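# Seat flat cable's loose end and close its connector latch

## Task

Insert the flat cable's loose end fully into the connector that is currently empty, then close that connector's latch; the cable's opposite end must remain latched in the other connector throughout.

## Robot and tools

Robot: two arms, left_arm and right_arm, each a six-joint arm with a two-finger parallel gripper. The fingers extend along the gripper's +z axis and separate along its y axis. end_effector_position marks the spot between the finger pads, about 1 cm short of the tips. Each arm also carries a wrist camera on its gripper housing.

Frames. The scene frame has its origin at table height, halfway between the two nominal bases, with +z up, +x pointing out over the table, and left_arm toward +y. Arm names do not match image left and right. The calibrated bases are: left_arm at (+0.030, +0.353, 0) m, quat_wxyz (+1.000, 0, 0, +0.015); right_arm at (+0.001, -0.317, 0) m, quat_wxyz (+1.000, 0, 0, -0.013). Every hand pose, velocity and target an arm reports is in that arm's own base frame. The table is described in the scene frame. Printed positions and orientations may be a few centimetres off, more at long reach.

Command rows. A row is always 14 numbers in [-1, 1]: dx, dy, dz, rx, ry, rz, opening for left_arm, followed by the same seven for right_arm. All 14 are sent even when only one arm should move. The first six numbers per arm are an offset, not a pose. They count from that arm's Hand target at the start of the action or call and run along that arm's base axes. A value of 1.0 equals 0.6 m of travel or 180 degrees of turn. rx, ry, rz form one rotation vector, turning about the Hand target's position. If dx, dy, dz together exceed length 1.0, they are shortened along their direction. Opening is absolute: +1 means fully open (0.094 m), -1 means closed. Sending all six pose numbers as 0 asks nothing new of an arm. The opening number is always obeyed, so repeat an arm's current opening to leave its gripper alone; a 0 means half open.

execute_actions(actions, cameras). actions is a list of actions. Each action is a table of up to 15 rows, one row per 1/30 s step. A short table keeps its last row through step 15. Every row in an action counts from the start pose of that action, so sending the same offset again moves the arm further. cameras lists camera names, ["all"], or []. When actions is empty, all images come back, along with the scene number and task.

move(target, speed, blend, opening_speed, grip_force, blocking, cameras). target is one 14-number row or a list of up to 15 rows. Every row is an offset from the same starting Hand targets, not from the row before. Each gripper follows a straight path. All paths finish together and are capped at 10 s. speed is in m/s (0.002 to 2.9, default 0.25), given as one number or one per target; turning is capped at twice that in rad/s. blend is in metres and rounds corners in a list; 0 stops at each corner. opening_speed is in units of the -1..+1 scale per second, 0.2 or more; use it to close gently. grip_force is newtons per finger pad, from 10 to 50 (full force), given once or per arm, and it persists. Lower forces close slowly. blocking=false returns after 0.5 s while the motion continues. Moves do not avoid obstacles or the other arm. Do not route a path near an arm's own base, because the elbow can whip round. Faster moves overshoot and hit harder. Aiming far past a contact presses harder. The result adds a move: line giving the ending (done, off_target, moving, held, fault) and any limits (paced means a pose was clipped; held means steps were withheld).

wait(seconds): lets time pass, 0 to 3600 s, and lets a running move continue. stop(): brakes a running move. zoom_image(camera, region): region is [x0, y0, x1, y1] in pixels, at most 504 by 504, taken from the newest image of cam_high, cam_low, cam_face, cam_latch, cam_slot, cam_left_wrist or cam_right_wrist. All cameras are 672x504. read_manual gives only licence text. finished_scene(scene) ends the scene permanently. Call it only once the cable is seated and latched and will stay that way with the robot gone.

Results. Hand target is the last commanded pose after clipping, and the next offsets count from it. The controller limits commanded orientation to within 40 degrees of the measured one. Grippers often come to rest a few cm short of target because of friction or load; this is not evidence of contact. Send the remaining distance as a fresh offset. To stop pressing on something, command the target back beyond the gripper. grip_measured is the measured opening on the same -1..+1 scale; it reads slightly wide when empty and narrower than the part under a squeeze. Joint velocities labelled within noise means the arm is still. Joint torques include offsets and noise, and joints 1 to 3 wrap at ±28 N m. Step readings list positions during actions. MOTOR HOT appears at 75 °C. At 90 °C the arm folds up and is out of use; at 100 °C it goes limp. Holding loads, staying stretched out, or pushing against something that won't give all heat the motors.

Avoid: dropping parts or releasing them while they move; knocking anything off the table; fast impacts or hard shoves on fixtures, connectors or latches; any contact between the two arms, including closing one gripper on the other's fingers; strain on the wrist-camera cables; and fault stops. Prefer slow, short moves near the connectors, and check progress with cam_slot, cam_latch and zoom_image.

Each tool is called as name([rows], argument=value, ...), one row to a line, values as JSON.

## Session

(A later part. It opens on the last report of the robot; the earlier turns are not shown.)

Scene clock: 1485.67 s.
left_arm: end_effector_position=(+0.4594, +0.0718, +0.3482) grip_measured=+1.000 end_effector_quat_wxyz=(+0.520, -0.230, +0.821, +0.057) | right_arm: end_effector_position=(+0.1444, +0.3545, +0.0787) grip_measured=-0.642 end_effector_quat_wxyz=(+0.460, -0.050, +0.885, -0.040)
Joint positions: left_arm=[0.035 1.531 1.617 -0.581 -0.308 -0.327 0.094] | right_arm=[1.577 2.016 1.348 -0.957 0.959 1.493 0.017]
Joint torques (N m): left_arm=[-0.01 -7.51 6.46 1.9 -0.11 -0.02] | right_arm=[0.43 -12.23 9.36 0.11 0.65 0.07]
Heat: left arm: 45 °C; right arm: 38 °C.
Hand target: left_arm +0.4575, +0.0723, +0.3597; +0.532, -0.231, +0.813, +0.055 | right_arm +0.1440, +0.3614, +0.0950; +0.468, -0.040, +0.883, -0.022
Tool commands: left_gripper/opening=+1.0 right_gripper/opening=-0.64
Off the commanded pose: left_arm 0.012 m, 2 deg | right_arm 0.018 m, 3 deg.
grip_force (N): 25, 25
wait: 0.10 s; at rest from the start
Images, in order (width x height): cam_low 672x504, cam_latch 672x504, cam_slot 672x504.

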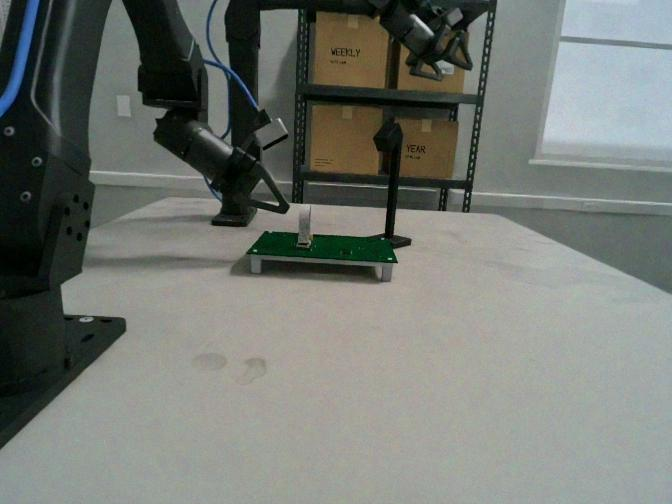

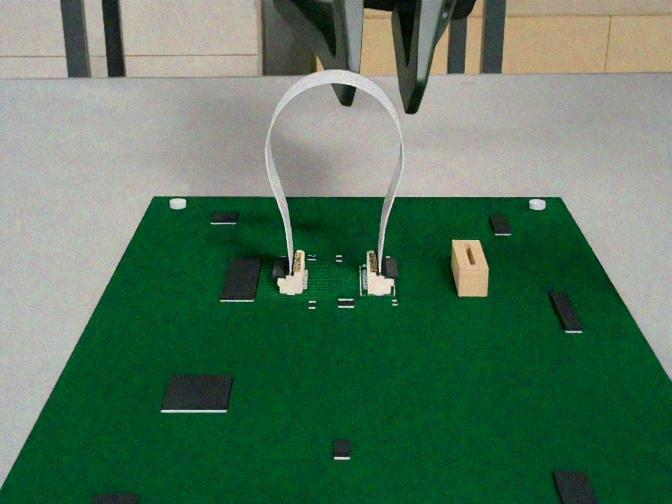

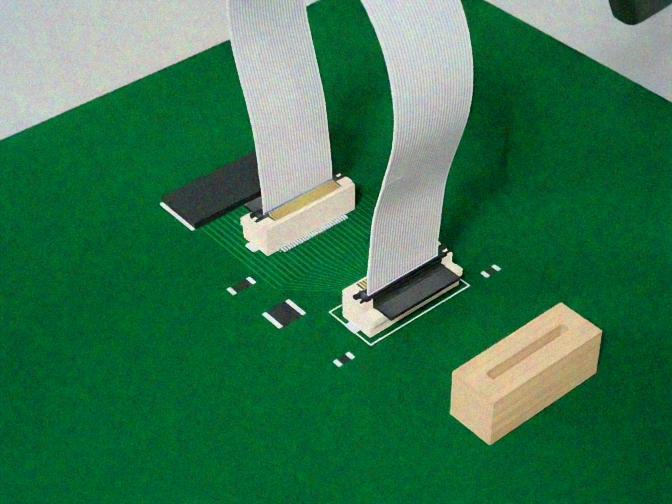

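wait(seconds=0.1, cameras=["cam_right_wrist", "cam_left_wrist", "cam_high"])

Scene clock: 1499.57 s.
left_arm: end_effector_position=(+0.4594, +0.0718, +0.3482) grip_measured=+1.000 end_effector_quat_wxyz=(+0.520, -0.230, +0.821, +0.057) | right_arm: end_effector_position=(+0.1444, +0.3545, +0.0787) grip_measured=-0.642 end_effector_quat_wxyz=(+0.460, -0.050, +0.885, -0.040)
Joint positions: left_arm=[0.035 1.531 1.617 -0.581 -0.308 -0.327 0.094] | right_arm=[1.577 2.016 1.348 -0.957 0.959 1.493 0.017]
Joint torques (N m): left_arm=[0.01 -7.51 6.48 1.9 -0.11 -0.02] | right_arm=[0.31 -12.26 9.29 0.1 0.61 0.09]
Heat: left arm: 45 °C; right arm: 39 °C.
Hand target: left_arm +0.4575, +0.0723, +0.3597; +0.532, -0.231, +0.813, +0.055 | right_arm +0.1440, +0.3614, +0.0950; +0.468, -0.040, +0.883, -0.022
Tool commands: left_gripper/opening=+1.0 right_gripper/opening=-0.64
Off the commanded pose: left_arm 0.012 m, 2 deg | right_arm 0.018 m, 3 deg.
grip_force (N): 25, 25
wait: 0.10 s; at rest from the start
Images, in order (width x height): cam_high 672x504, cam_left_wrist 672x504, cam_right_wrist 672x504.

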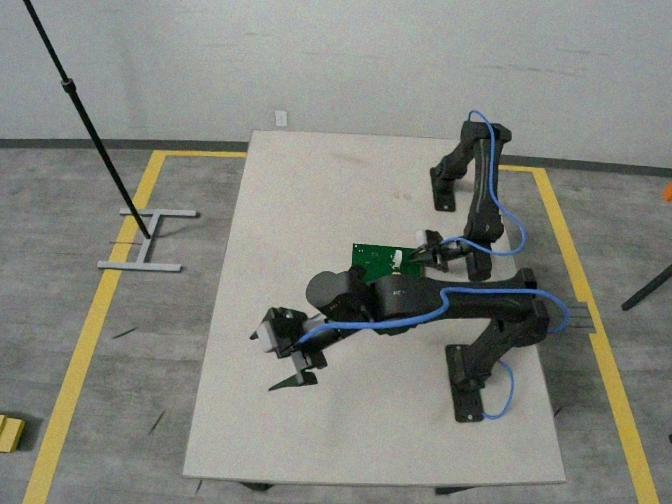

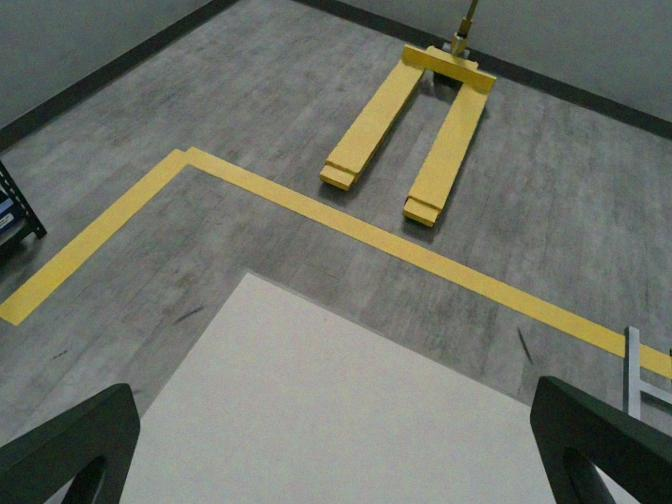

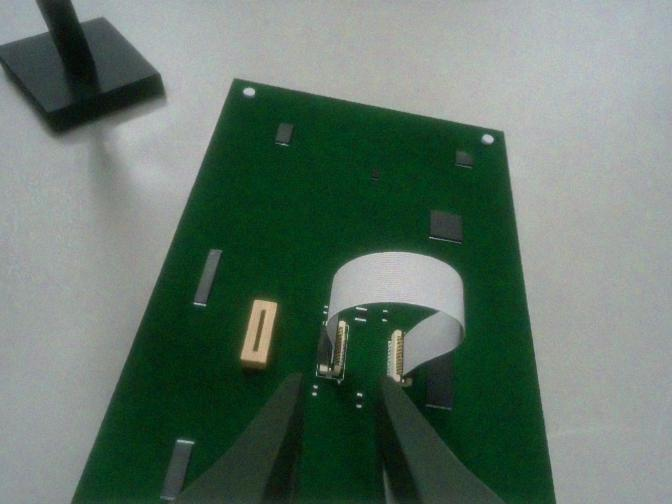

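zoom_image(camera="cam_right_wrist", region=[300, 300, 430, 400])

Scaled by 3.877 from the camera's image (finer frame: 960x720).

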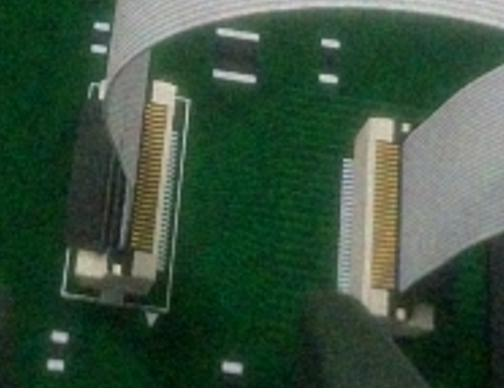

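finished_scene(scene=2)

The scene is finished: the task was done.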